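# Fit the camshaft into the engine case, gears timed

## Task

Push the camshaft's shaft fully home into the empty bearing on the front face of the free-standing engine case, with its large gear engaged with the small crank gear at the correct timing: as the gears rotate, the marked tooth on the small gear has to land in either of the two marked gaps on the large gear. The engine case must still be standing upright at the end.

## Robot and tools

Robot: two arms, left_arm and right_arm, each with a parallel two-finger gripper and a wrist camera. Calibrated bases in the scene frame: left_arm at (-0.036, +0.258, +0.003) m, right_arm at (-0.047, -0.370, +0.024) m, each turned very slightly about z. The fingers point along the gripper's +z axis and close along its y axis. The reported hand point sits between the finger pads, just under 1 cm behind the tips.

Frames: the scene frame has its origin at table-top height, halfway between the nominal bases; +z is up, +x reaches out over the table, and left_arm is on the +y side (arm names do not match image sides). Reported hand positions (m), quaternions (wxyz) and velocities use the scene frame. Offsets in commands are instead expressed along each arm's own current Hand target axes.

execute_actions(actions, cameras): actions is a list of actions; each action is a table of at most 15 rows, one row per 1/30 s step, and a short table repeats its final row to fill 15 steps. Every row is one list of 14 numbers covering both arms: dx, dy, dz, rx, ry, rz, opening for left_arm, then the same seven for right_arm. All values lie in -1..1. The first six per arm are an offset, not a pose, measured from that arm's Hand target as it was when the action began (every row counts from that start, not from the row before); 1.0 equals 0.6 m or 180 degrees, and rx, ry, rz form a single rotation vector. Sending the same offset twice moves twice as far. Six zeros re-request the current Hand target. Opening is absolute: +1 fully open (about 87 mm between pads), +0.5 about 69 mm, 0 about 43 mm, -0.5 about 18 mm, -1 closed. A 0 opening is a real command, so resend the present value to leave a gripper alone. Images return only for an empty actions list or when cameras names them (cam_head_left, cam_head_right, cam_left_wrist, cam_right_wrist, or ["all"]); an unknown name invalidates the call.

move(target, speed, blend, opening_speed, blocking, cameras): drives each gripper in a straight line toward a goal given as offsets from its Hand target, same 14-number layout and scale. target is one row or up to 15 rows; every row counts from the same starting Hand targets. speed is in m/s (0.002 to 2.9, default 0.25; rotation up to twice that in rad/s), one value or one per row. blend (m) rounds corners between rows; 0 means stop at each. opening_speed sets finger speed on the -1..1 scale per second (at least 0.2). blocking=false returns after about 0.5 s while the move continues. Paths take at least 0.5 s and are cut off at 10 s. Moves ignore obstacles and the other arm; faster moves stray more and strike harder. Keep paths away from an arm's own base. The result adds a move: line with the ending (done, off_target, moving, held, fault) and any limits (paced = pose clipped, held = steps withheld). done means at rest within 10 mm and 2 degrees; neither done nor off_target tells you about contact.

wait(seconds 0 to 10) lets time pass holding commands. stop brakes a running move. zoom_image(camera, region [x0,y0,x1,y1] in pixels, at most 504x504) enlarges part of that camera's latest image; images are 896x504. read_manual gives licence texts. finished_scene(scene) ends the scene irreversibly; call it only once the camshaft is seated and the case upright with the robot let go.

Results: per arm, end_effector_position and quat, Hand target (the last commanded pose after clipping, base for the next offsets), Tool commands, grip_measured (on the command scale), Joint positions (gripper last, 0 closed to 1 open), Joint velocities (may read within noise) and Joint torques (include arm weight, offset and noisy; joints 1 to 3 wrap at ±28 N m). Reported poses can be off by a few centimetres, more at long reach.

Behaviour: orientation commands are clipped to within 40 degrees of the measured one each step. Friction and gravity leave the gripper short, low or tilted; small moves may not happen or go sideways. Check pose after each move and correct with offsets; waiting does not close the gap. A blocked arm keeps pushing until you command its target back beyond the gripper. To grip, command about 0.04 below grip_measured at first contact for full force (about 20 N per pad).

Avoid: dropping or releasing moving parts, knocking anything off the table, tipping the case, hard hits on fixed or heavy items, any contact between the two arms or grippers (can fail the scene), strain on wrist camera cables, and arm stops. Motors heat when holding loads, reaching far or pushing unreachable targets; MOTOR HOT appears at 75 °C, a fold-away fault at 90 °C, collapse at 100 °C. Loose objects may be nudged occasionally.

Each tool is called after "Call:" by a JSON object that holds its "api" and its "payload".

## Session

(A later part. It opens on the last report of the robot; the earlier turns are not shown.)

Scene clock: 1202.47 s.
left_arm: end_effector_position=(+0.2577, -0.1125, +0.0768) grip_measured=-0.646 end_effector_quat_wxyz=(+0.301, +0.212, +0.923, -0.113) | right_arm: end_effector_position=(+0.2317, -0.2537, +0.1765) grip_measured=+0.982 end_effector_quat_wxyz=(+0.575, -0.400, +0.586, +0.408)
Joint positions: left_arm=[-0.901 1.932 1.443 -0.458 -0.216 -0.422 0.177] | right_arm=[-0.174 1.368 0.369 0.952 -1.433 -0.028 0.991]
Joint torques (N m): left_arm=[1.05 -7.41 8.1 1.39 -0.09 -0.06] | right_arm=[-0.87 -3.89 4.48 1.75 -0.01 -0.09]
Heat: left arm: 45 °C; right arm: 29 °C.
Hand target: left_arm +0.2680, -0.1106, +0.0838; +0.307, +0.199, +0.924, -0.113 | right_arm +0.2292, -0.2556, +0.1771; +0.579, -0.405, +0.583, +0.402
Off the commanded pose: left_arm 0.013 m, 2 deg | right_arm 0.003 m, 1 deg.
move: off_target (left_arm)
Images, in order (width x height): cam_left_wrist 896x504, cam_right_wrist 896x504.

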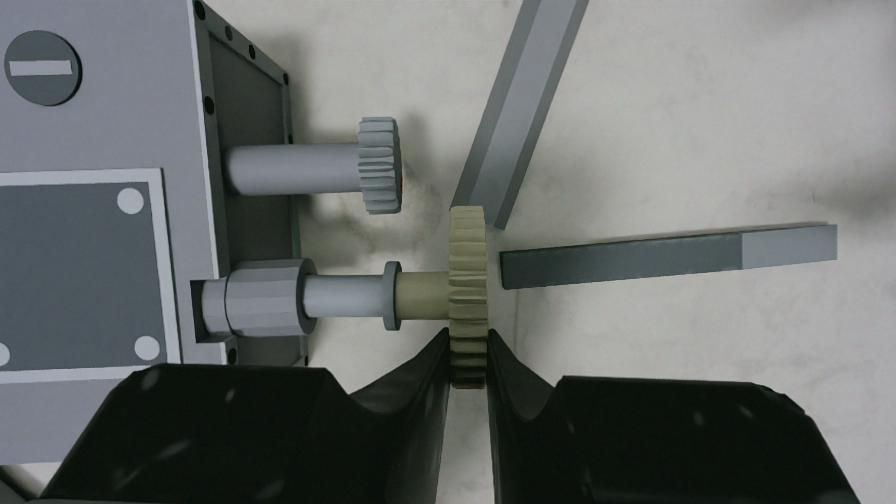

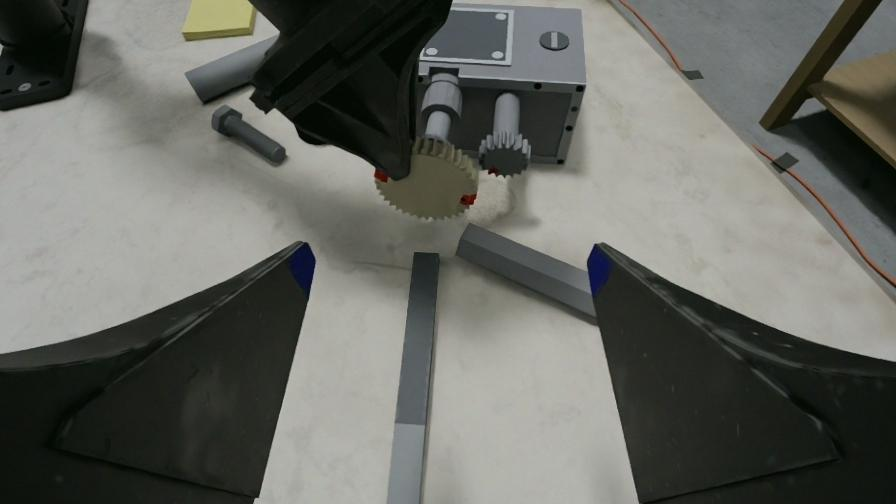

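Call:
{"api": "move", "payload": {"target": [[0.004,0.006,0,0,-0.04,0,-0.8,0,0,0,0,0,0,1],[-0.003,0.01,0,0.004,0.03,0.0056,-0.8,0,0,0,0,0,0,1],[0.004,0.014,0,-0.004,-0.04,-0.0056,-0.8,0,0,0,0,0,0,1],[0,0.016,0,0,0,0,-0.8,0,0,0,0,0,0,1]], "speed": 0.1, "blend": 0.003, "cameras": ["cam_left_wrist","cam_right_wrist"]}}

Call:
{"api": "zoom_image", "payload": {"camera": "cam_left_wrist", "region": [230, 90, 530, 390]}}

Call:
{"api": "zoom_image", "payload": {"camera": "cam_right_wrist", "region": [360, 110, 550, 260]}}

Scene clock: 1215.77 s.
left_arm: end_effector_position=(+0.2626, -0.1046, +0.0768) grip_measured=-0.646 end_effector_quat_wxyz=(+0.303, +0.212, +0.922, -0.115) | right_arm: end_effector_position=(+0.2317, -0.2537, +0.1765) grip_measured=+0.982 end_effector_quat_wxyz=(+0.575, -0.400, +0.586, +0.408)
Joint positions: left_arm=[-0.879 1.916 1.418 -0.441 -0.203 -0.405 0.177] | right_arm=[-0.174 1.368 0.369 0.952 -1.433 -0.028 0.991]
Joint torques (N m): left_arm=[0.98 -7.23 8.03 1.39 -0.09 -0.07] | right_arm=[-0.88 -3.93 4.41 1.74 -0.01 -0.09]
Heat: left arm: 44 °C; right arm: 29 °C.
Hand target: left_arm +0.2722, -0.1020, +0.0832; +0.307, +0.199, +0.924, -0.113 | right_arm +0.2292, -0.2556, +0.1771; +0.579, -0.405, +0.583, +0.402
Off the commanded pose: left_arm 0.012 m, 2 deg | right_arm 0.003 m, 1 deg.
move: off_target (left_arm)
Images, in order (width x height): cam_left_wrist 896x504, cam_right_wrist 896x504.

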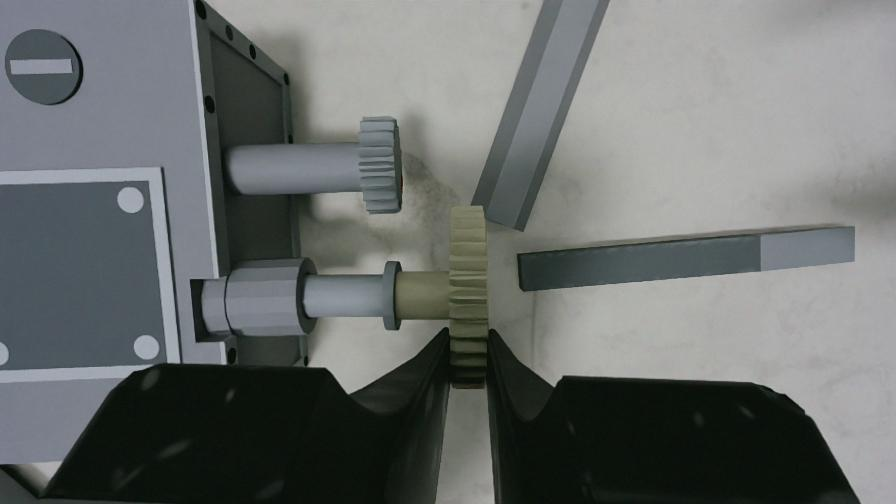

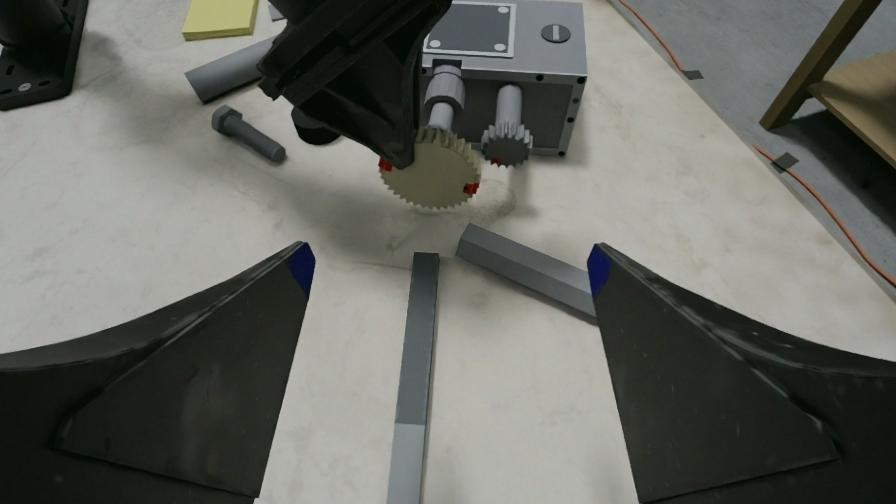

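Scaled by 1.680 from the camera's 896x504 image, which has a finer 1280x720 frame.

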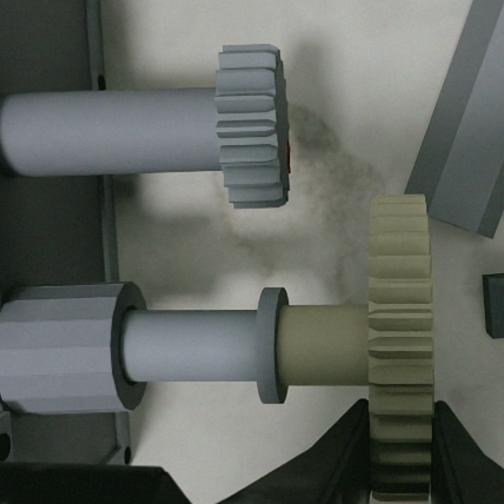

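Scaled by 2.653 from the camera's 896x504 image, which has a finer 1280x720 frame.

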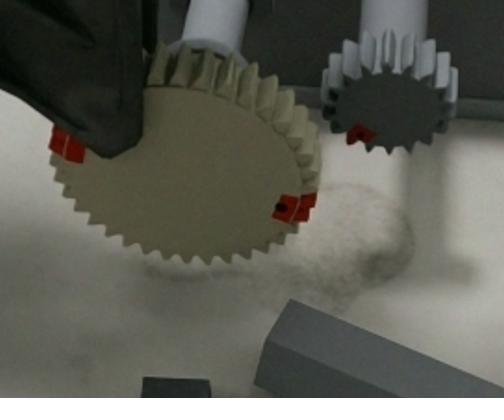

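Call:
{"api": "move", "payload": {"target": [[0,0.002,0,-0.0254,0,0.002,-0.8,0,0,0,0,0,0,1],[0,0.014,0,-0.0254,0,0.002,-0.8,-0.05,-0.3,0,0,0,0,1]], "speed": 0.1, "cameras": ["cam_left_wrist","cam_right_wrist"]}}

Call:
{"api": "zoom_image", "payload": {"camera": "cam_left_wrist", "region": [230, 90, 530, 390]}}

Scene clock: 1234.03 s.
left_arm: end_effector_position=(+0.2638, -0.1043, +0.0770) grip_measured=-0.650 end_effector_quat_wxyz=(+0.301, +0.205, +0.927, -0.092) | right_arm: end_effector_position=(+0.3923, -0.3128, +0.1985) grip_measured=+0.982 end_effector_quat_wxyz=(+0.570, -0.391, +0.591, +0.416)
Joint positions: left_arm=[-0.892 1.943 1.469 -0.499 -0.246 -0.423 0.175] | right_arm=[-0.234 1.923 1.095 0.766 -1.491 -0.016 0.991]
Joint torques (N m): left_arm=[0.95 -8.13 6.41 1.41 -0.5 -0.02] | right_arm=[-0.75 -6.6 8.88 1.72 0.01 -0.12]
Heat: left arm: 43 °C; right arm: 29 °C.
Hand target: left_arm +0.2759, -0.0944, +0.0824; +0.315, +0.190, +0.927, -0.075 | right_arm +0.3980, -0.3181, +0.2069; +0.579, -0.405, +0.583, +0.403
Off the commanded pose: left_arm 0.016 m, 3 deg | right_arm 0.012 m, 3 deg.
move: off_target (left_arm, right_arm)
Images, in order (width x height): cam_left_wrist 896x504, cam_right_wrist 896x504.

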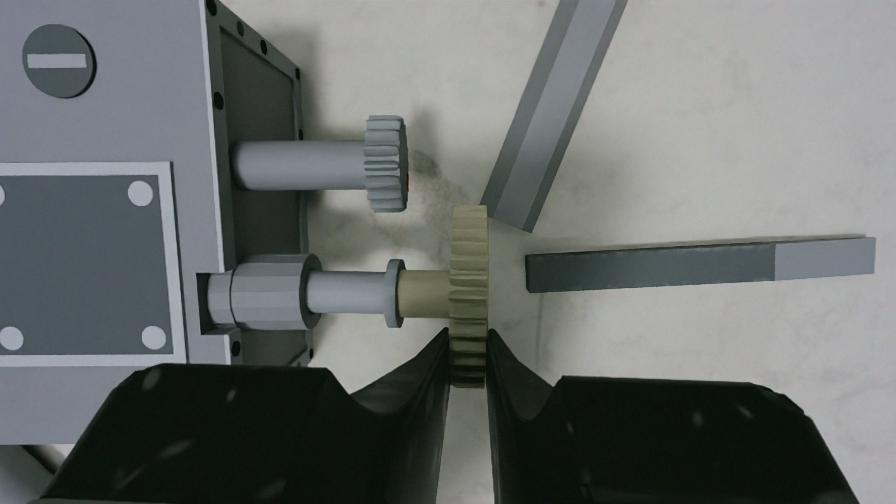

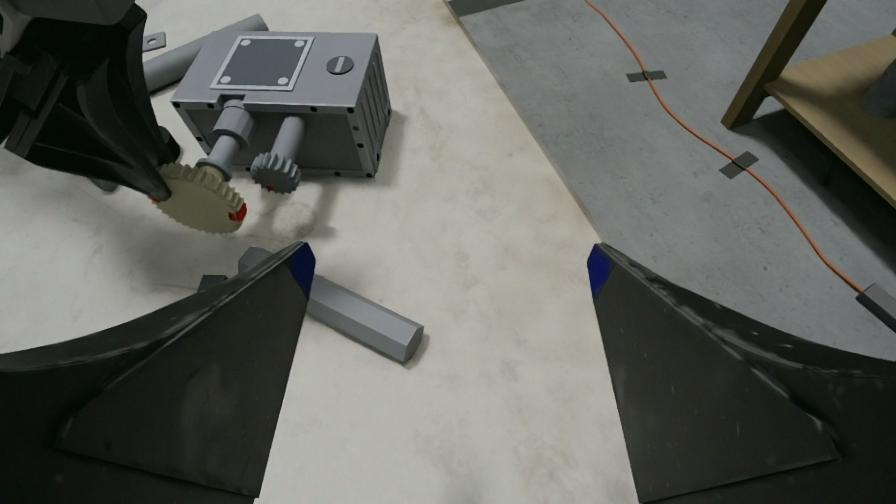

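Scaled by 1.680 from the camera's 896x504 image, which has a finer 1280x720 frame.

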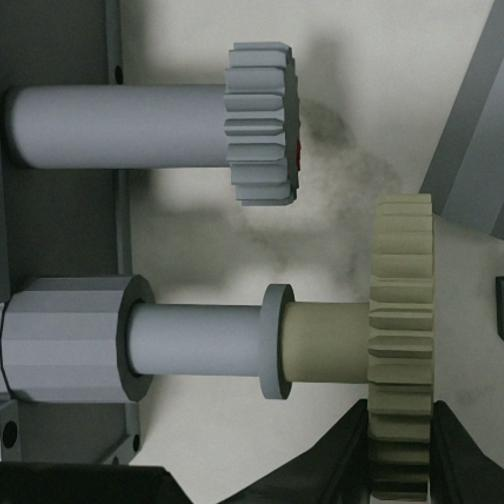

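Call:
{"api": "zoom_image", "payload": {"camera": "cam_right_wrist", "region": [180, 80, 280, 200]}}

Scaled by 4.200 from the camera's 896x504 image, which has a finer 1280x720 frame.

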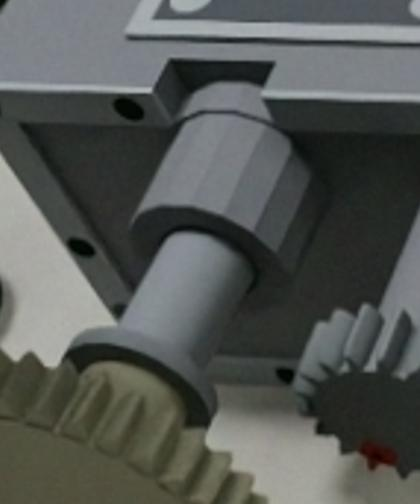

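Call:
{"api": "move", "payload": {"target": [[0.004,0.006,0,0,-0.035,0,-0.8,0,0,0,0,0,0,1],[0,0.012,0,0,0.01,0,-0.8,0,0,0,0,0,0,1]], "speed": 0.1, "cameras": ["cam_left_wrist","cam_right_wrist"]}}

Call:
{"api": "zoom_image", "payload": {"camera": "cam_left_wrist", "region": [230, 90, 530, 390]}}

Call:
{"api": "zoom_image", "payload": {"camera": "cam_right_wrist", "region": [180, 80, 280, 200]}}

Scene clock: 1250.27 s.
left_arm: end_effector_position=(+0.2686, -0.0952, +0.0769) grip_measured=-0.651 end_effector_quat_wxyz=(+0.296, +0.204, +0.929, -0.085) | right_arm: end_effector_position=(+0.3920, -0.3128, +0.1967) grip_measured=+0.982 end_effector_quat_wxyz=(+0.568, -0.390, +0.593, +0.417)
Joint positions: left_arm=[-0.871 1.941 1.472 -0.52 -0.24 -0.41 0.175] | right_arm=[-0.234 1.923 1.095 0.743 -1.491 -0.033 0.991]
Joint torques (N m): left_arm=[1.03 -7.41 7.94 1.21 -0.3 -0.04] | right_arm=[-0.83 -6.83 9.09 1.71 -0.02 -0.11]
Heat: left arm: 43 °C; right arm: 28 °C.
Hand target: left_arm +0.2789, -0.0879, +0.0823; +0.301, +0.191, +0.932, -0.072 | right_arm +0.3980, -0.3181, +0.2070; +0.579, -0.405, +0.583, +0.402
Off the commanded pose: left_arm 0.014 m, 2 deg | right_arm 0.013 m, 3 deg.
move: off_target (left_arm, right_arm)
Images, in order (width x height): cam_left_wrist 896x504, cam_right_wrist 896x504.

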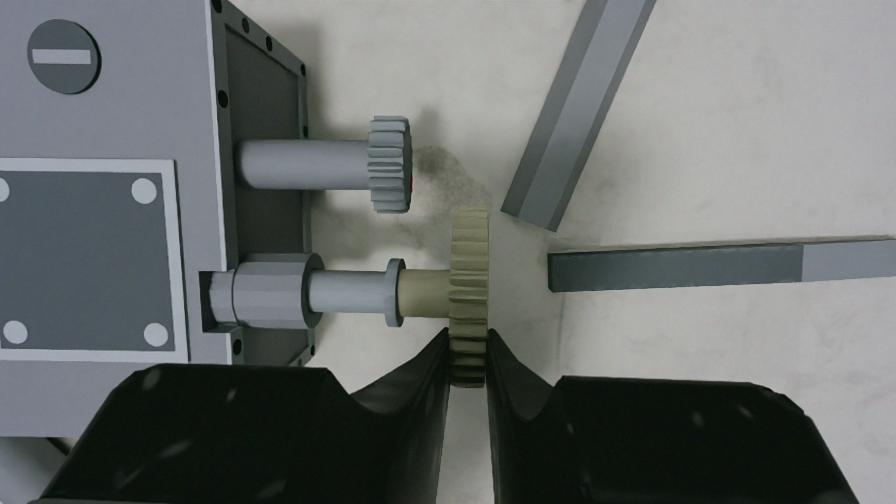

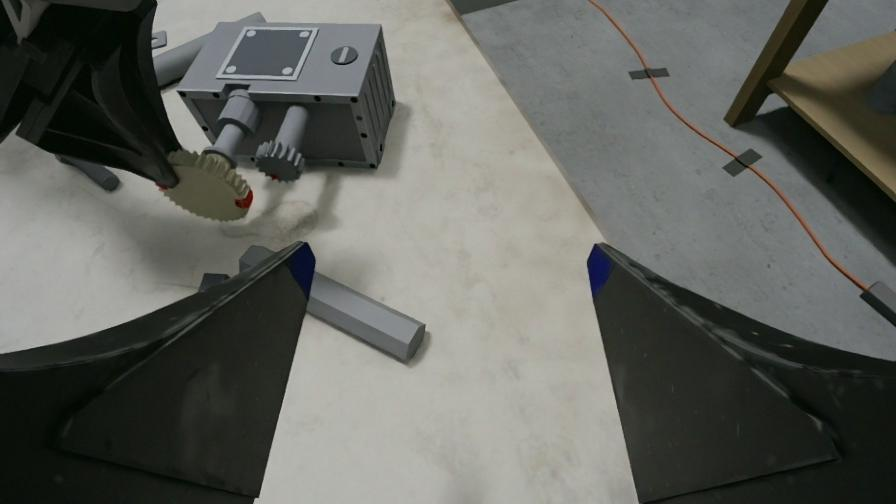

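Scaled by 1.680 from the camera's 896x504 image, which has a finer 1280x720 frame.

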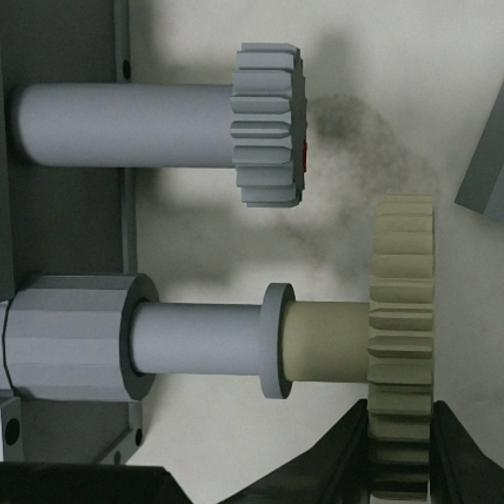

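Scaled by 4.200 from the camera's 896x504 image, which has a finer 1280x720 frame.

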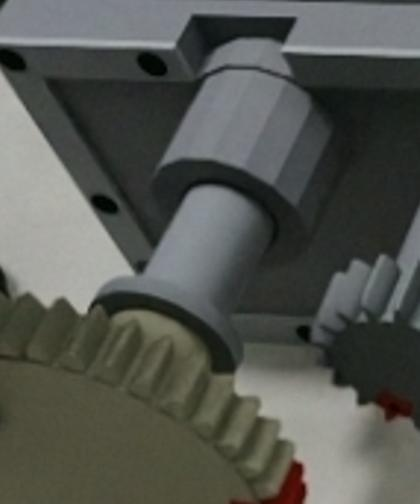

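Call:
{"api": "move", "payload": {"target": [[-0.005,-0.004,0.01,0,0,0,-0.8,0,0,0,0,0,0,1],[-0.005,0.008,0.01,0,0,0,-0.8,0,0,0,0,0,0,1]], "speed": 0.1, "cameras": ["cam_left_wrist","cam_right_wrist"]}}

Call:
{"api": "zoom_image", "payload": {"camera": "cam_left_wrist", "region": [230, 90, 530, 390]}}

Call:
{"api": "zoom_image", "payload": {"camera": "cam_right_wrist", "region": [180, 80, 280, 200]}}

Scene clock: 1256.63 s.
left_arm: end_effector_position=(+0.2736, -0.0926, +0.0764) grip_measured=-0.651 end_effector_quat_wxyz=(+0.289, +0.201, +0.933, -0.081) | right_arm: end_effector_position=(+0.3919, -0.3128, +0.1965) grip_measured=+0.982 end_effector_quat_wxyz=(+0.568, -0.390, +0.593, +0.417)
Joint positions: left_arm=[-0.856 1.957 1.5 -0.546 -0.233 -0.407 0.175] | right_arm=[-0.234 1.923 1.095 0.741 -1.491 -0.035 0.991]
Joint torques (N m): left_arm=[1.25 -7.69 6.13 1.55 -0.28 0.06] | right_arm=[-0.8 -6.83 9.16 1.72 0.01 -0.12]
Heat: left arm: 42 °C; right arm: 28 °C.
Hand target: left_arm +0.2862, -0.0858, +0.0791; +0.301, +0.191, +0.932, -0.072 | right_arm +0.3980, -0.3181, +0.2070; +0.579, -0.405, +0.583, +0.402
Off the commanded pose: left_arm 0.015 m, 2 deg | right_arm 0.013 m, 3 deg.
move: off_target (left_arm, right_arm)
Images, in order (width x height): cam_left_wrist 896x504, cam_right_wrist 896x504.

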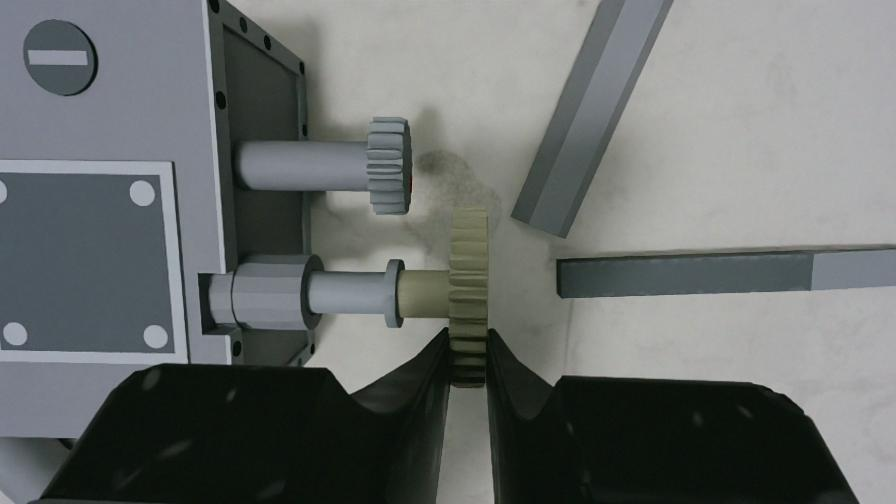

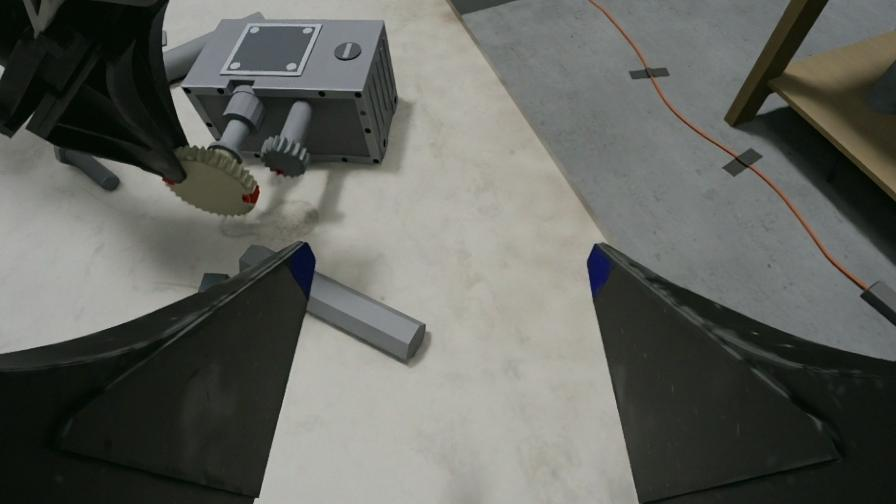

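Scaled by 1.680 from the camera's 896x504 image, which has a finer 1280x720 frame.

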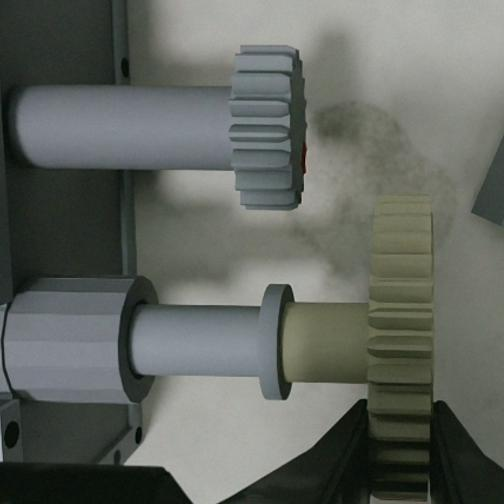

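Scaled by 4.200 from the camera's 896x504 image, which has a finer 1280x720 frame.

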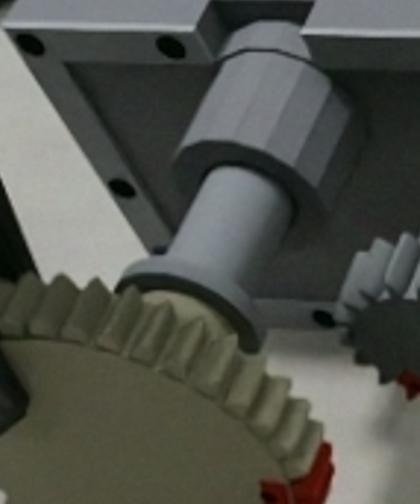

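Call:
{"api": "move", "payload": {"target": [0.003,0.022,-0.004,0,0,0,-0.8,0,0,0,0,0,0,1], "speed": 0.8, "cameras": ["cam_left_wrist"]}}

Scene clock: 1263.13 s.
left_arm: end_effector_position=(+0.2815, -0.0847, +0.0755) grip_measured=-0.651 end_effector_quat_wxyz=(+0.293, +0.200, +0.931, -0.082) | right_arm: end_effector_position=(+0.3919, -0.3128, +0.1964) grip_measured=+0.982 end_effector_quat_wxyz=(+0.568, -0.390, +0.593, +0.417)
Joint positions: left_arm=[-0.83 1.946 1.476 -0.519 -0.221 -0.383 0.175] | right_arm=[-0.234 1.923 1.095 0.74 -1.491 -0.035 0.991]
Joint torques (N m): left_arm=[1.16 -9.2 4.56 1.47 -0.24 0.05] | right_arm=[-0.77 -6.89 9.18 1.7 -0.02 -0.14]
Heat: left arm: 42 °C; right arm: 28 °C.
Hand target: left_arm +0.2887, -0.0727, +0.0797; +0.301, +0.191, +0.932, -0.072 | right_arm +0.3980, -0.3181, +0.2070; +0.579, -0.405, +0.583, +0.402
Off the commanded pose: left_arm 0.015 m, 2 deg | right_arm 0.013 m, 3 deg.
move: off_target (left_arm, right_arm)
Images, in order (width x height): cam_left_wrist 896x504.

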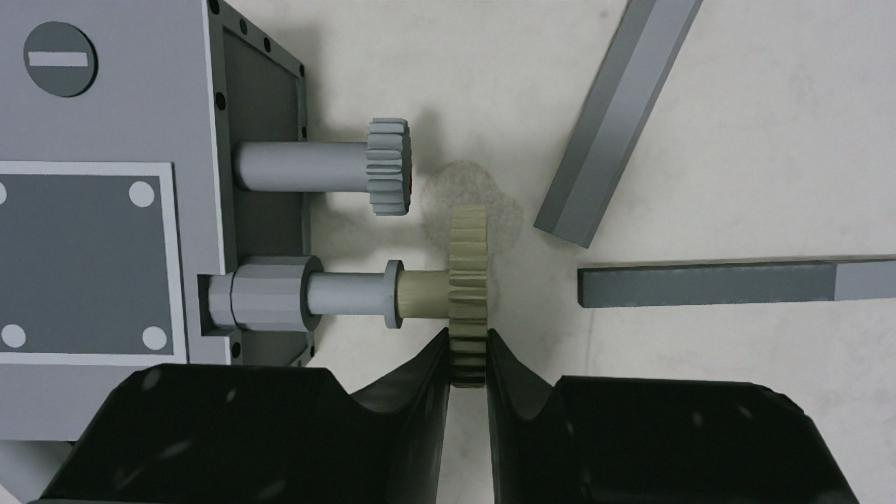

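Call:
{"api": "move", "payload": {"target": [[0.006,0.006,0,-0.02,-0.05,0,-0.8,0,0,0,0,0,0,1],[0,0.012,0,0.01,0,0,-0.8,0,0,0,0,0,0,1],[0.004,0.016,0,-0.02,-0.04,0,-0.8,0,0,0,0,0,0,1],[0,0.018,0,0,0,0,-0.8,0,0,0,0,0,0,1]], "speed": 0.15, "blend": 0.001, "cameras": ["cam_left_wrist"]}}

Scene clock: 1271.37 s.
left_arm: end_effector_position=(+0.2854, -0.0687, +0.0746) grip_measured=-0.651 end_effector_quat_wxyz=(+0.299, +0.201, +0.929, -0.080) | right_arm: end_effector_position=(+0.3919, -0.3128, +0.1964) grip_measured=+0.982 end_effector_quat_wxyz=(+0.568, -0.390, +0.593, +0.417)
Joint positions: left_arm=[-0.801 1.904 1.409 -0.478 -0.214 -0.352 0.175] | right_arm=[-0.234 1.923 1.095 0.74 -1.491 -0.035 0.991]
Joint torques (N m): left_arm=[0.92 -7.16 7.86 1.23 -0.16 -0.03] | right_arm=[-0.85 -6.9 9.21 1.74 -0.01 -0.13]
Heat: left arm: 41 °C; right arm: 28 °C.
Hand target: left_arm +0.2931, -0.0627, +0.0795; +0.301, +0.191, +0.932, -0.072 | right_arm +0.3980, -0.3181, +0.2070; +0.579, -0.405, +0.583, +0.402
Off the commanded pose: left_arm 0.011 m, 2 deg | right_arm 0.013 m, 3 deg.
move: off_target (left_arm, right_arm)
Images, in order (width x height): cam_left_wrist 896x504.

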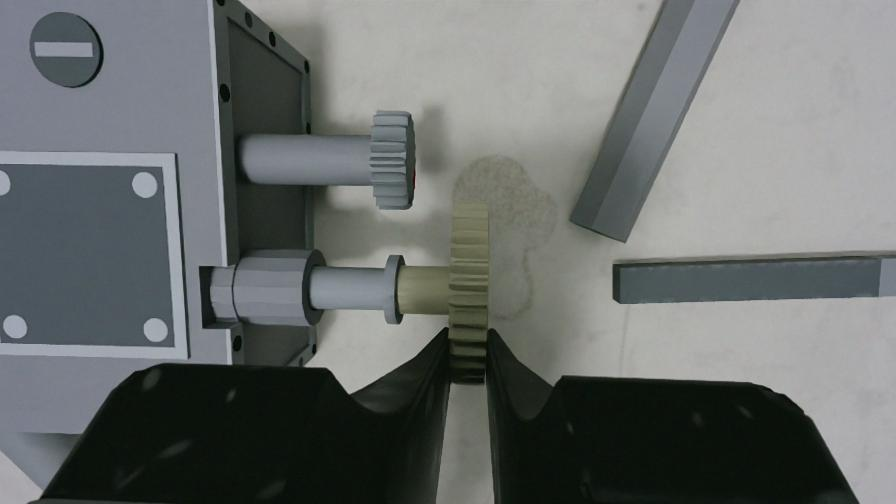

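Call:
{"api": "move", "payload": {"target": [0,-0.012,0,0,0,0,-0.2,0,0,0,0,0,0,1], "speed": 0.05, "opening_speed": 0.5, "cameras": ["cam_left_wrist","cam_right_wrist"]}}

Scene clock: 1285.27 s.
left_arm: end_effector_position=(+0.2862, -0.0684, +0.0776) grip_measured=-0.200 end_effector_quat_wxyz=(+0.298, +0.196, +0.931, -0.077) | right_arm: end_effector_position=(+0.3919, -0.3128, +0.1964) grip_measured=+0.982 end_effector_quat_wxyz=(+0.568, -0.390, +0.593, +0.417)
Joint positions: left_arm=[-0.801 1.908 1.43 -0.503 -0.221 -0.362 0.4] | right_arm=[-0.234 1.923 1.095 0.74 -1.491 -0.035 0.991]
Joint torques (N m): left_arm=[-0.39 -6.6 7.58 1.39 -0.18 -0.08] | right_arm=[-0.73 -6.87 9.16 1.71 -0.04 -0.11]
Heat: left arm: 41 °C; right arm: 27 °C.
Hand target: left_arm +0.2903, -0.0694, +0.0797; +0.301, +0.191, +0.932, -0.072 | right_arm +0.3980, -0.3181, +0.2070; +0.579, -0.405, +0.583, +0.402
Off the commanded pose: left_arm 0.005 m, 1 deg | right_arm 0.013 m, 3 deg.
move: off_target (right_arm)
Images, in order (width x height): cam_left_wrist 896x504, cam_right_wrist 896x504.

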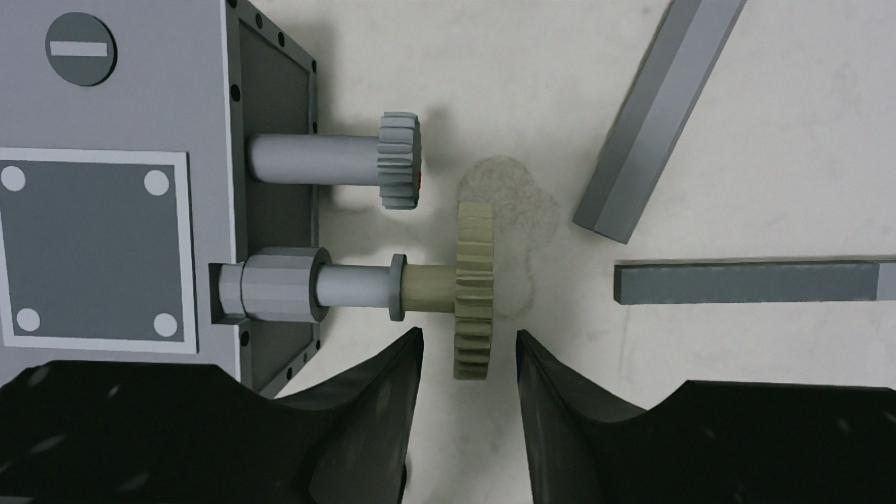

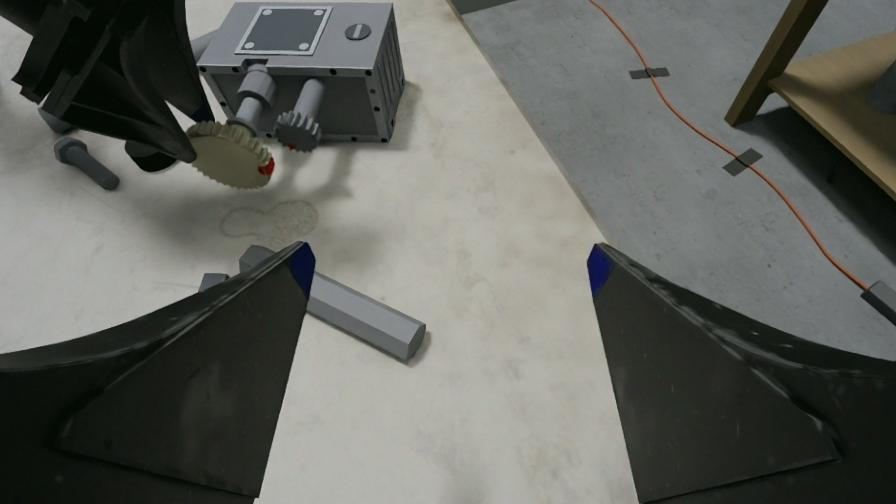

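Call:
{"api": "move", "payload": {"target": [0,0,-0.2,0,0,0,-0.2,0,0.355,0,0,0,0,-1], "speed": 0.15, "cameras": ["cam_left_wrist","cam_right_wrist"]}}

Scene clock: 1294.93 s.
left_arm: end_effector_position=(+0.2264, -0.0386, +0.1618) grip_measured=-0.200 end_effector_quat_wxyz=(+0.286, +0.196, +0.936, -0.066) | right_arm: end_effector_position=(+0.1999, -0.2460, +0.2072) grip_measured=-1.000 end_effector_quat_wxyz=(+0.577, -0.402, +0.585, +0.405)
Joint positions: left_arm=[-0.877 1.678 1.499 -0.851 -0.267 -0.434 0.4] | right_arm=[-0.17 1.065 0.349 0.674 -1.425 -0.032 0]
Joint torques (N m): left_arm=[-0.96 -7.54 7.43 1.3 -0.22 -0.08] | right_arm=[0.65 -2.3 5.68 1.76 0.15 0.03]
Heat: left arm: 41 °C; right arm: 27 °C.
Hand target: left_arm +0.2263, -0.0395, +0.1766; +0.301, +0.191, +0.932, -0.072 | right_arm +0.1984, -0.2438, +0.2072; +0.579, -0.405, +0.583, +0.402
Off the commanded pose: left_arm 0.015 m, 2 deg | right_arm 0.003 m, 1 deg.
move: off_target (left_arm)
Images, in order (width x height): cam_left_wrist 896x504, cam_right_wrist 896x504.

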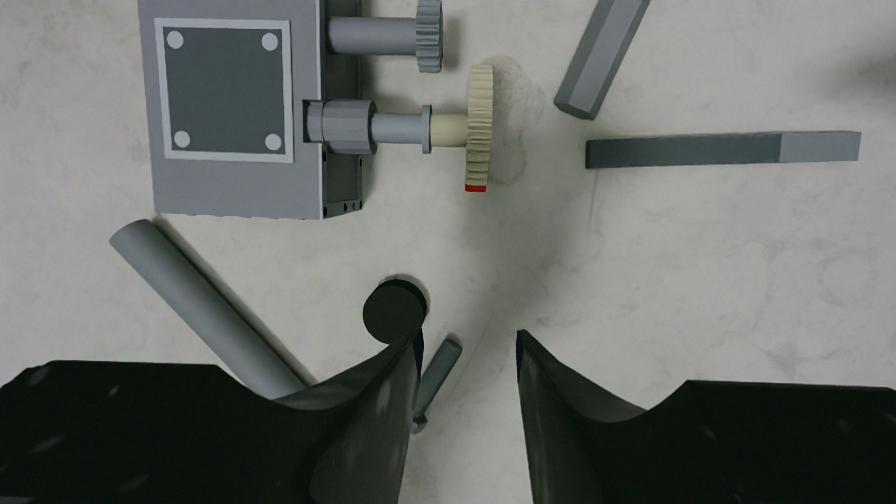

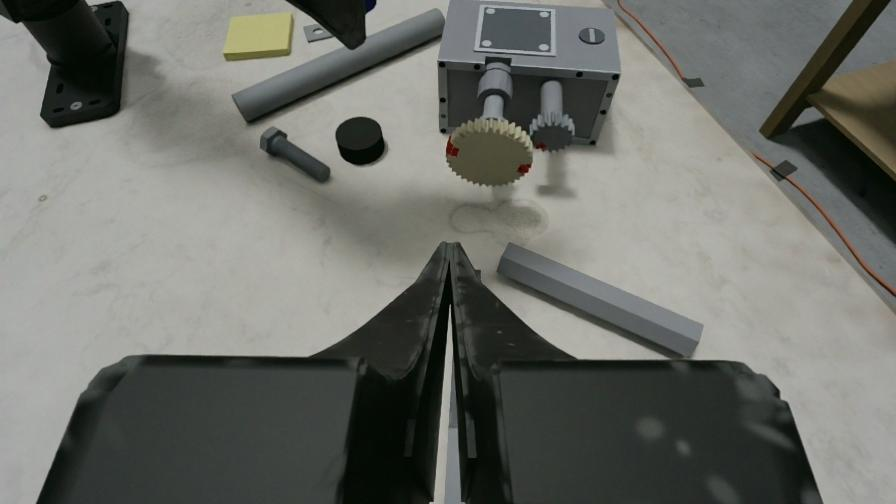

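Call:
{"api": "zoom_image", "payload": {"camera": "cam_right_wrist", "region": [435, 90, 585, 200]}}

Call:
{"api": "zoom_image", "payload": {"camera": "cam_right_wrist", "region": [515, 90, 585, 160]}}

Call:
{"api": "zoom_image", "payload": {"camera": "cam_right_wrist", "region": [440, 100, 540, 200]}}

Call:
{"api": "zoom_image", "payload": {"camera": "cam_left_wrist", "region": [280, 0, 520, 220]}}

Scaled by 3.360 from the camera's 896x504 image, which has a finer 1280x720 frame.

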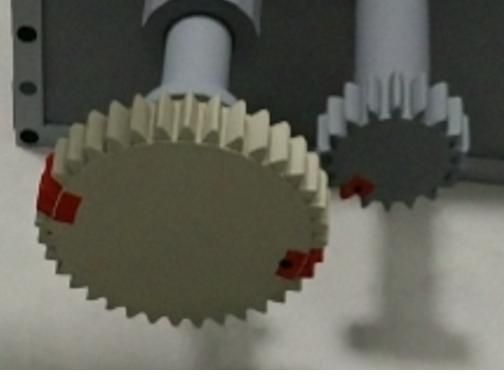

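Scaled by 7.200 from the camera's 896x504 image, which has a finer 1280x720 frame.

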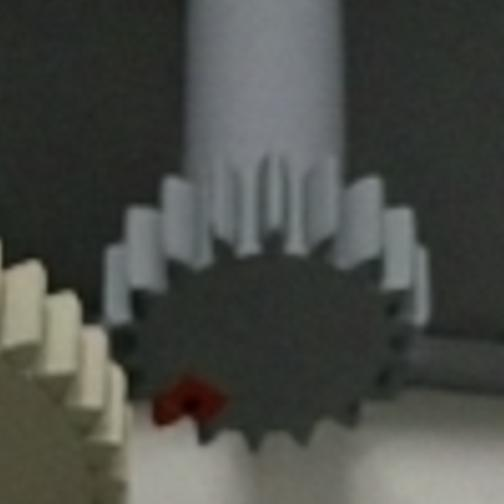

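Scaled by 5.040 from the camera's 896x504 image, which has a finer 1280x720 frame.

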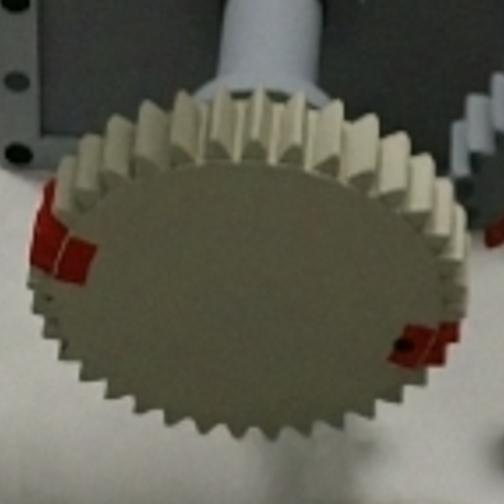

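Scaled by 2.100 from the camera's 896x504 image, which has a finer 1280x720 frame.

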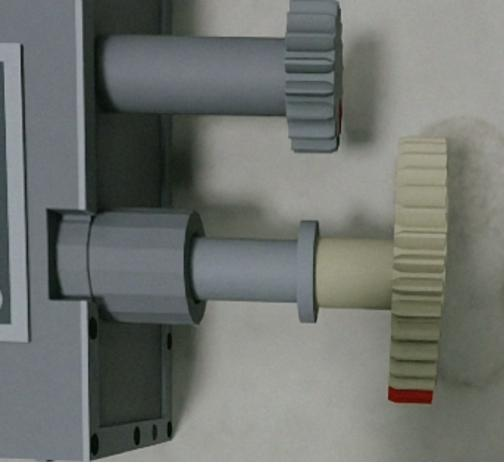

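Call:
{"api": "move", "payload": {"target": [0,0,0.2,0,0,0,-0.2,0,0,0,0,0,0,-1], "speed": 0.12, "cameras": ["cam_left_wrist"]}}

Scene clock: 1338.83 s.
left_arm: end_effector_position=(+0.2855, -0.0658, +0.0791) grip_measured=-0.200 end_effector_quat_wxyz=(+0.295, +0.191, +0.934, -0.064) | right_arm: end_effector_position=(+0.1998, -0.2460, +0.2069) grip_measured=-1.000 end_effector_quat_wxyz=(+0.576, -0.401, +0.585, +0.406)
Joint positions: left_arm=[-0.807 1.915 1.452 -0.54 -0.245 -0.376 0.4] | right_arm=[-0.17 1.065 0.349 0.671 -1.425 -0.032 0]
Joint torques (N m): left_arm=[0.05 -7.09 5.82 1.71 0.05 0.04] | right_arm=[0.65 -2.33 5.6 1.74 0.15 0]
Heat: left arm: 41 °C; right arm: 27 °C.
Hand target: left_arm +0.2902, -0.0693, +0.0795; +0.301, +0.191, +0.932, -0.072 | right_arm +0.1983, -0.2438, +0.2072; +0.579, -0.405, +0.583, +0.402
Off the commanded pose: left_arm 0.006 m, 1 deg | right_arm 0.003 m, 1 deg.
move: done
Images, in order (width x height): cam_left_wrist 896x504.

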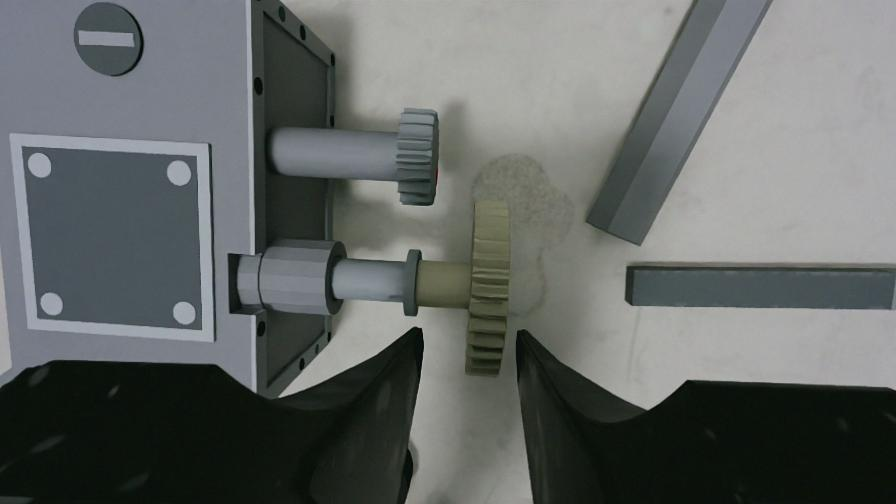

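Call:
{"api": "move", "payload": {"target": [0,-0.012,0,0.0128,0,0.0107,-0.2,0,0,0,0,0,0,-1], "speed": 0.1, "cameras": ["cam_left_wrist"]}}

Scene clock: 1351.60 s.
left_arm: end_effector_position=(+0.2841, -0.0718, +0.0800) grip_measured=-0.200 end_effector_quat_wxyz=(+0.293, +0.210, +0.929, -0.078) | right_arm: end_effector_position=(+0.1998, -0.2460, +0.2069) grip_measured=-1.000 end_effector_quat_wxyz=(+0.576, -0.401, +0.585, +0.406)
Joint positions: left_arm=[-0.807 1.915 1.452 -0.524 -0.21 -0.342 0.4] | right_arm=[-0.17 1.065 0.349 0.671 -1.425 -0.032 0]
Joint torques (N m): left_arm=[-0.24 -7.08 5.7 1.73 0.07 0.04] | right_arm=[0.62 -2.33 5.63 1.75 0.16 -0.01]
Heat: left arm: 41 °C; right arm: 27 °C.
Hand target: left_arm +0.2873, -0.0759, +0.0796; +0.298, +0.212, +0.927, -0.086 | right_arm +0.1983, -0.2438, +0.2072; +0.579, -0.405, +0.583, +0.402
Off the commanded pose: left_arm 0.005 m, 1 deg | right_arm 0.003 m, 1 deg.
move: done
Images, in order (width x height): cam_left_wrist 896x504.

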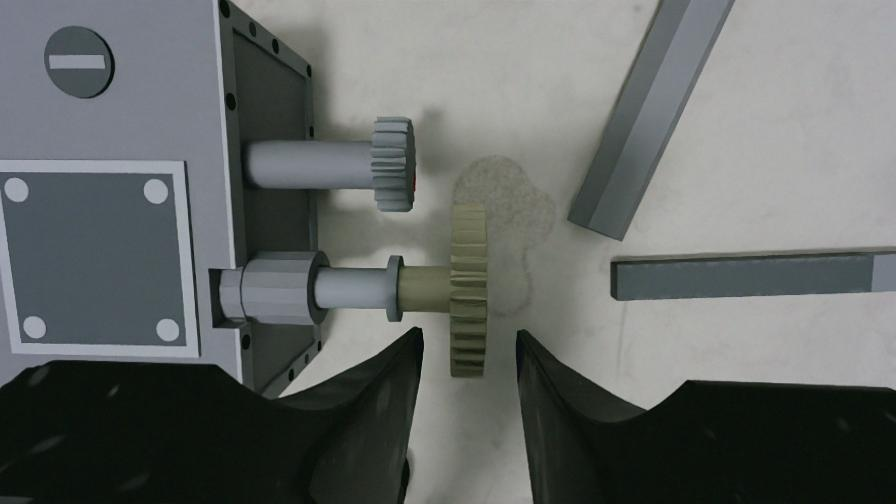

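Call:
{"api": "move", "payload": {"target": [0,0,0.006,0,0,0,-0.8,0,0,0,0,0,0,-1], "speed": 0.1, "opening_speed": 0.6}}

Call:
{"api": "move", "payload": {"target": [-0.0065,0,0,0,0.06,0,-0.8,0,0,0,0,0,0,-1], "speed": 0.1, "cameras": ["cam_left_wrist","cam_right_wrist"]}}

Call:
{"api": "zoom_image", "payload": {"camera": "cam_right_wrist", "region": [435, 90, 585, 200]}}

Call:
{"api": "zoom_image", "payload": {"camera": "cam_right_wrist", "region": [440, 100, 540, 200]}}

Scene clock: 1359.37 s.
left_arm: end_effector_position=(+0.2856, -0.0729, +0.0786) grip_measured=-0.653 end_effector_quat_wxyz=(+0.295, +0.213, +0.928, -0.078) | right_arm: end_effector_position=(+0.1998, -0.2460, +0.2069) grip_measured=-1.000 end_effector_quat_wxyz=(+0.576, -0.401, +0.585, +0.406)
Joint positions: left_arm=[-0.806 1.92 1.452 -0.515 -0.208 -0.336 0.173] | right_arm=[-0.17 1.065 0.349 0.671 -1.425 -0.032 0]
Joint torques (N m): left_arm=[-0.12 -6.76 5.82 1.74 0.07 0.02] | right_arm=[0.64 -2.35 5.6 1.76 0.14 0]
Heat: left arm: 41 °C; right arm: 27 °C.
Hand target: left_arm +0.2892, -0.0769, +0.0767; +0.298, +0.213, +0.927, -0.086 | right_arm +0.1983, -0.2438, +0.2072; +0.579, -0.405, +0.583, +0.402
Off the commanded pose: left_arm 0.006 m, 1 deg | right_arm 0.003 m, 1 deg.
move: done

Scene clock: 1360.83 s.
left_arm: end_effector_position=(+0.2899, -0.0763, +0.0810) grip_measured=-0.653 end_effector_quat_wxyz=(+0.216, +0.220, +0.949, -0.059) | right_arm: end_effector_position=(+0.1998, -0.2460, +0.2069) grip_measured=-1.000 end_effector_quat_wxyz=(+0.576, -0.401, +0.585, +0.406)
Joint positions: left_arm=[-0.778 2.073 1.74 -0.807 -0.14 -0.336 0.173] | right_arm=[-0.17 1.065 0.349 0.671 -1.425 -0.032 0]
Joint torques (N m): left_arm=[0.16 -7.17 7.28 1.19 0.19 0.01] | right_arm=[0.75 -2.29 5.64 1.74 0.14 0]
Heat: left arm: 41 °C; right arm: 27 °C.
Hand target: left_arm +0.2921, -0.0782, +0.0791; +0.209, +0.220, +0.951, -0.065 | right_arm +0.1983, -0.2438, +0.2072; +0.579, -0.405, +0.583, +0.402
Off the commanded pose: left_arm 0.003 m, 1 deg | right_arm 0.003 m, 1 deg.
move: done
Images, in order (width x height): cam_left_wrist 896x504, cam_right_wrist 896x504.

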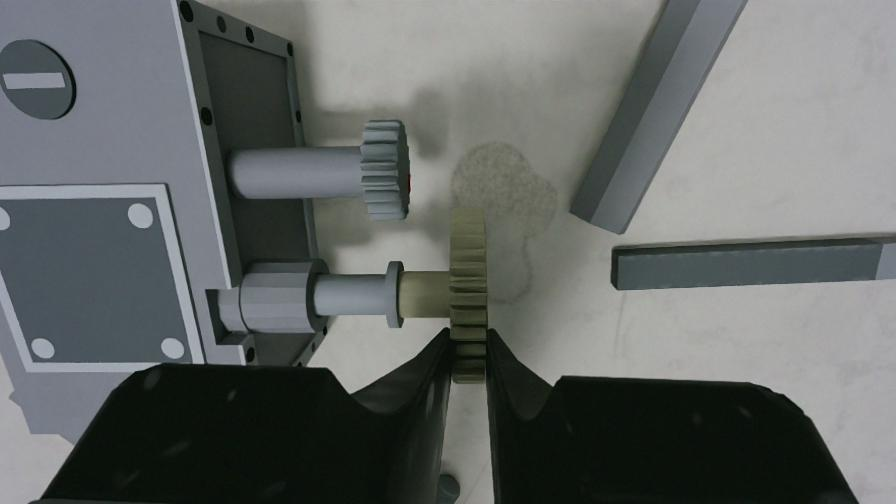

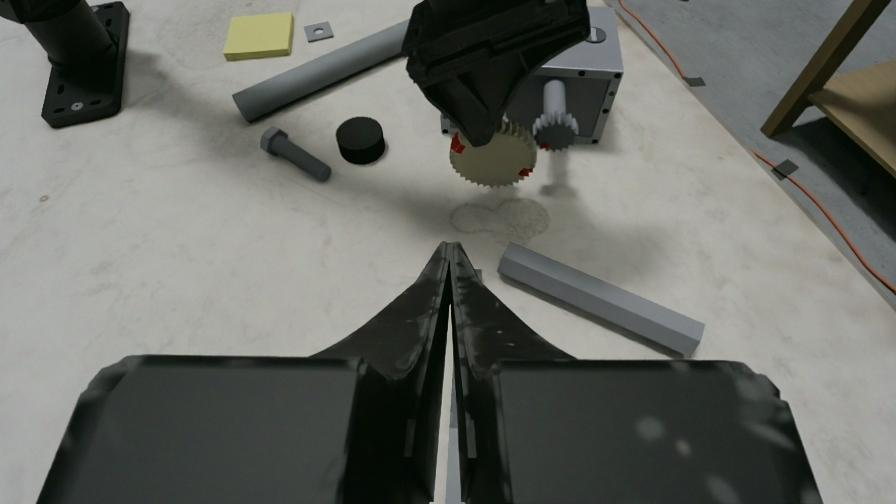

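Scaled by 3.360 from the camera's 896x504 image, which has a finer 1280x720 frame.

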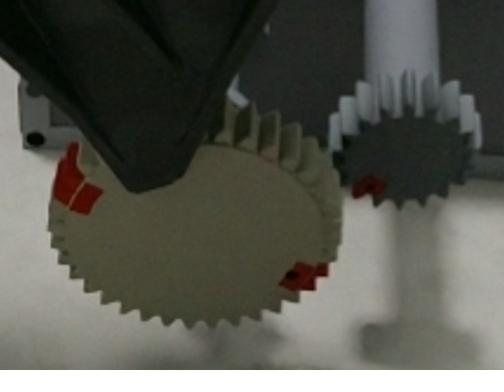

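Scaled by 5.040 from the camera's 896x504 image, which has a finer 1280x720 frame.

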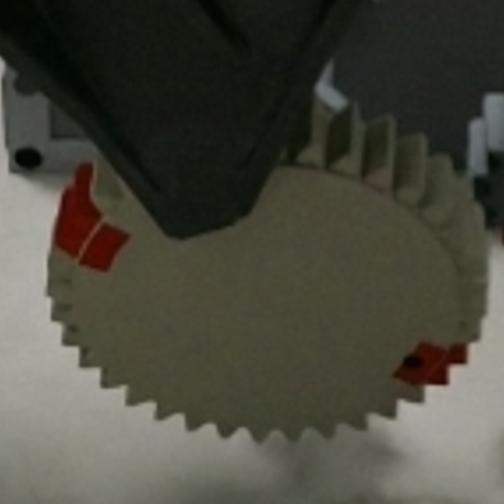

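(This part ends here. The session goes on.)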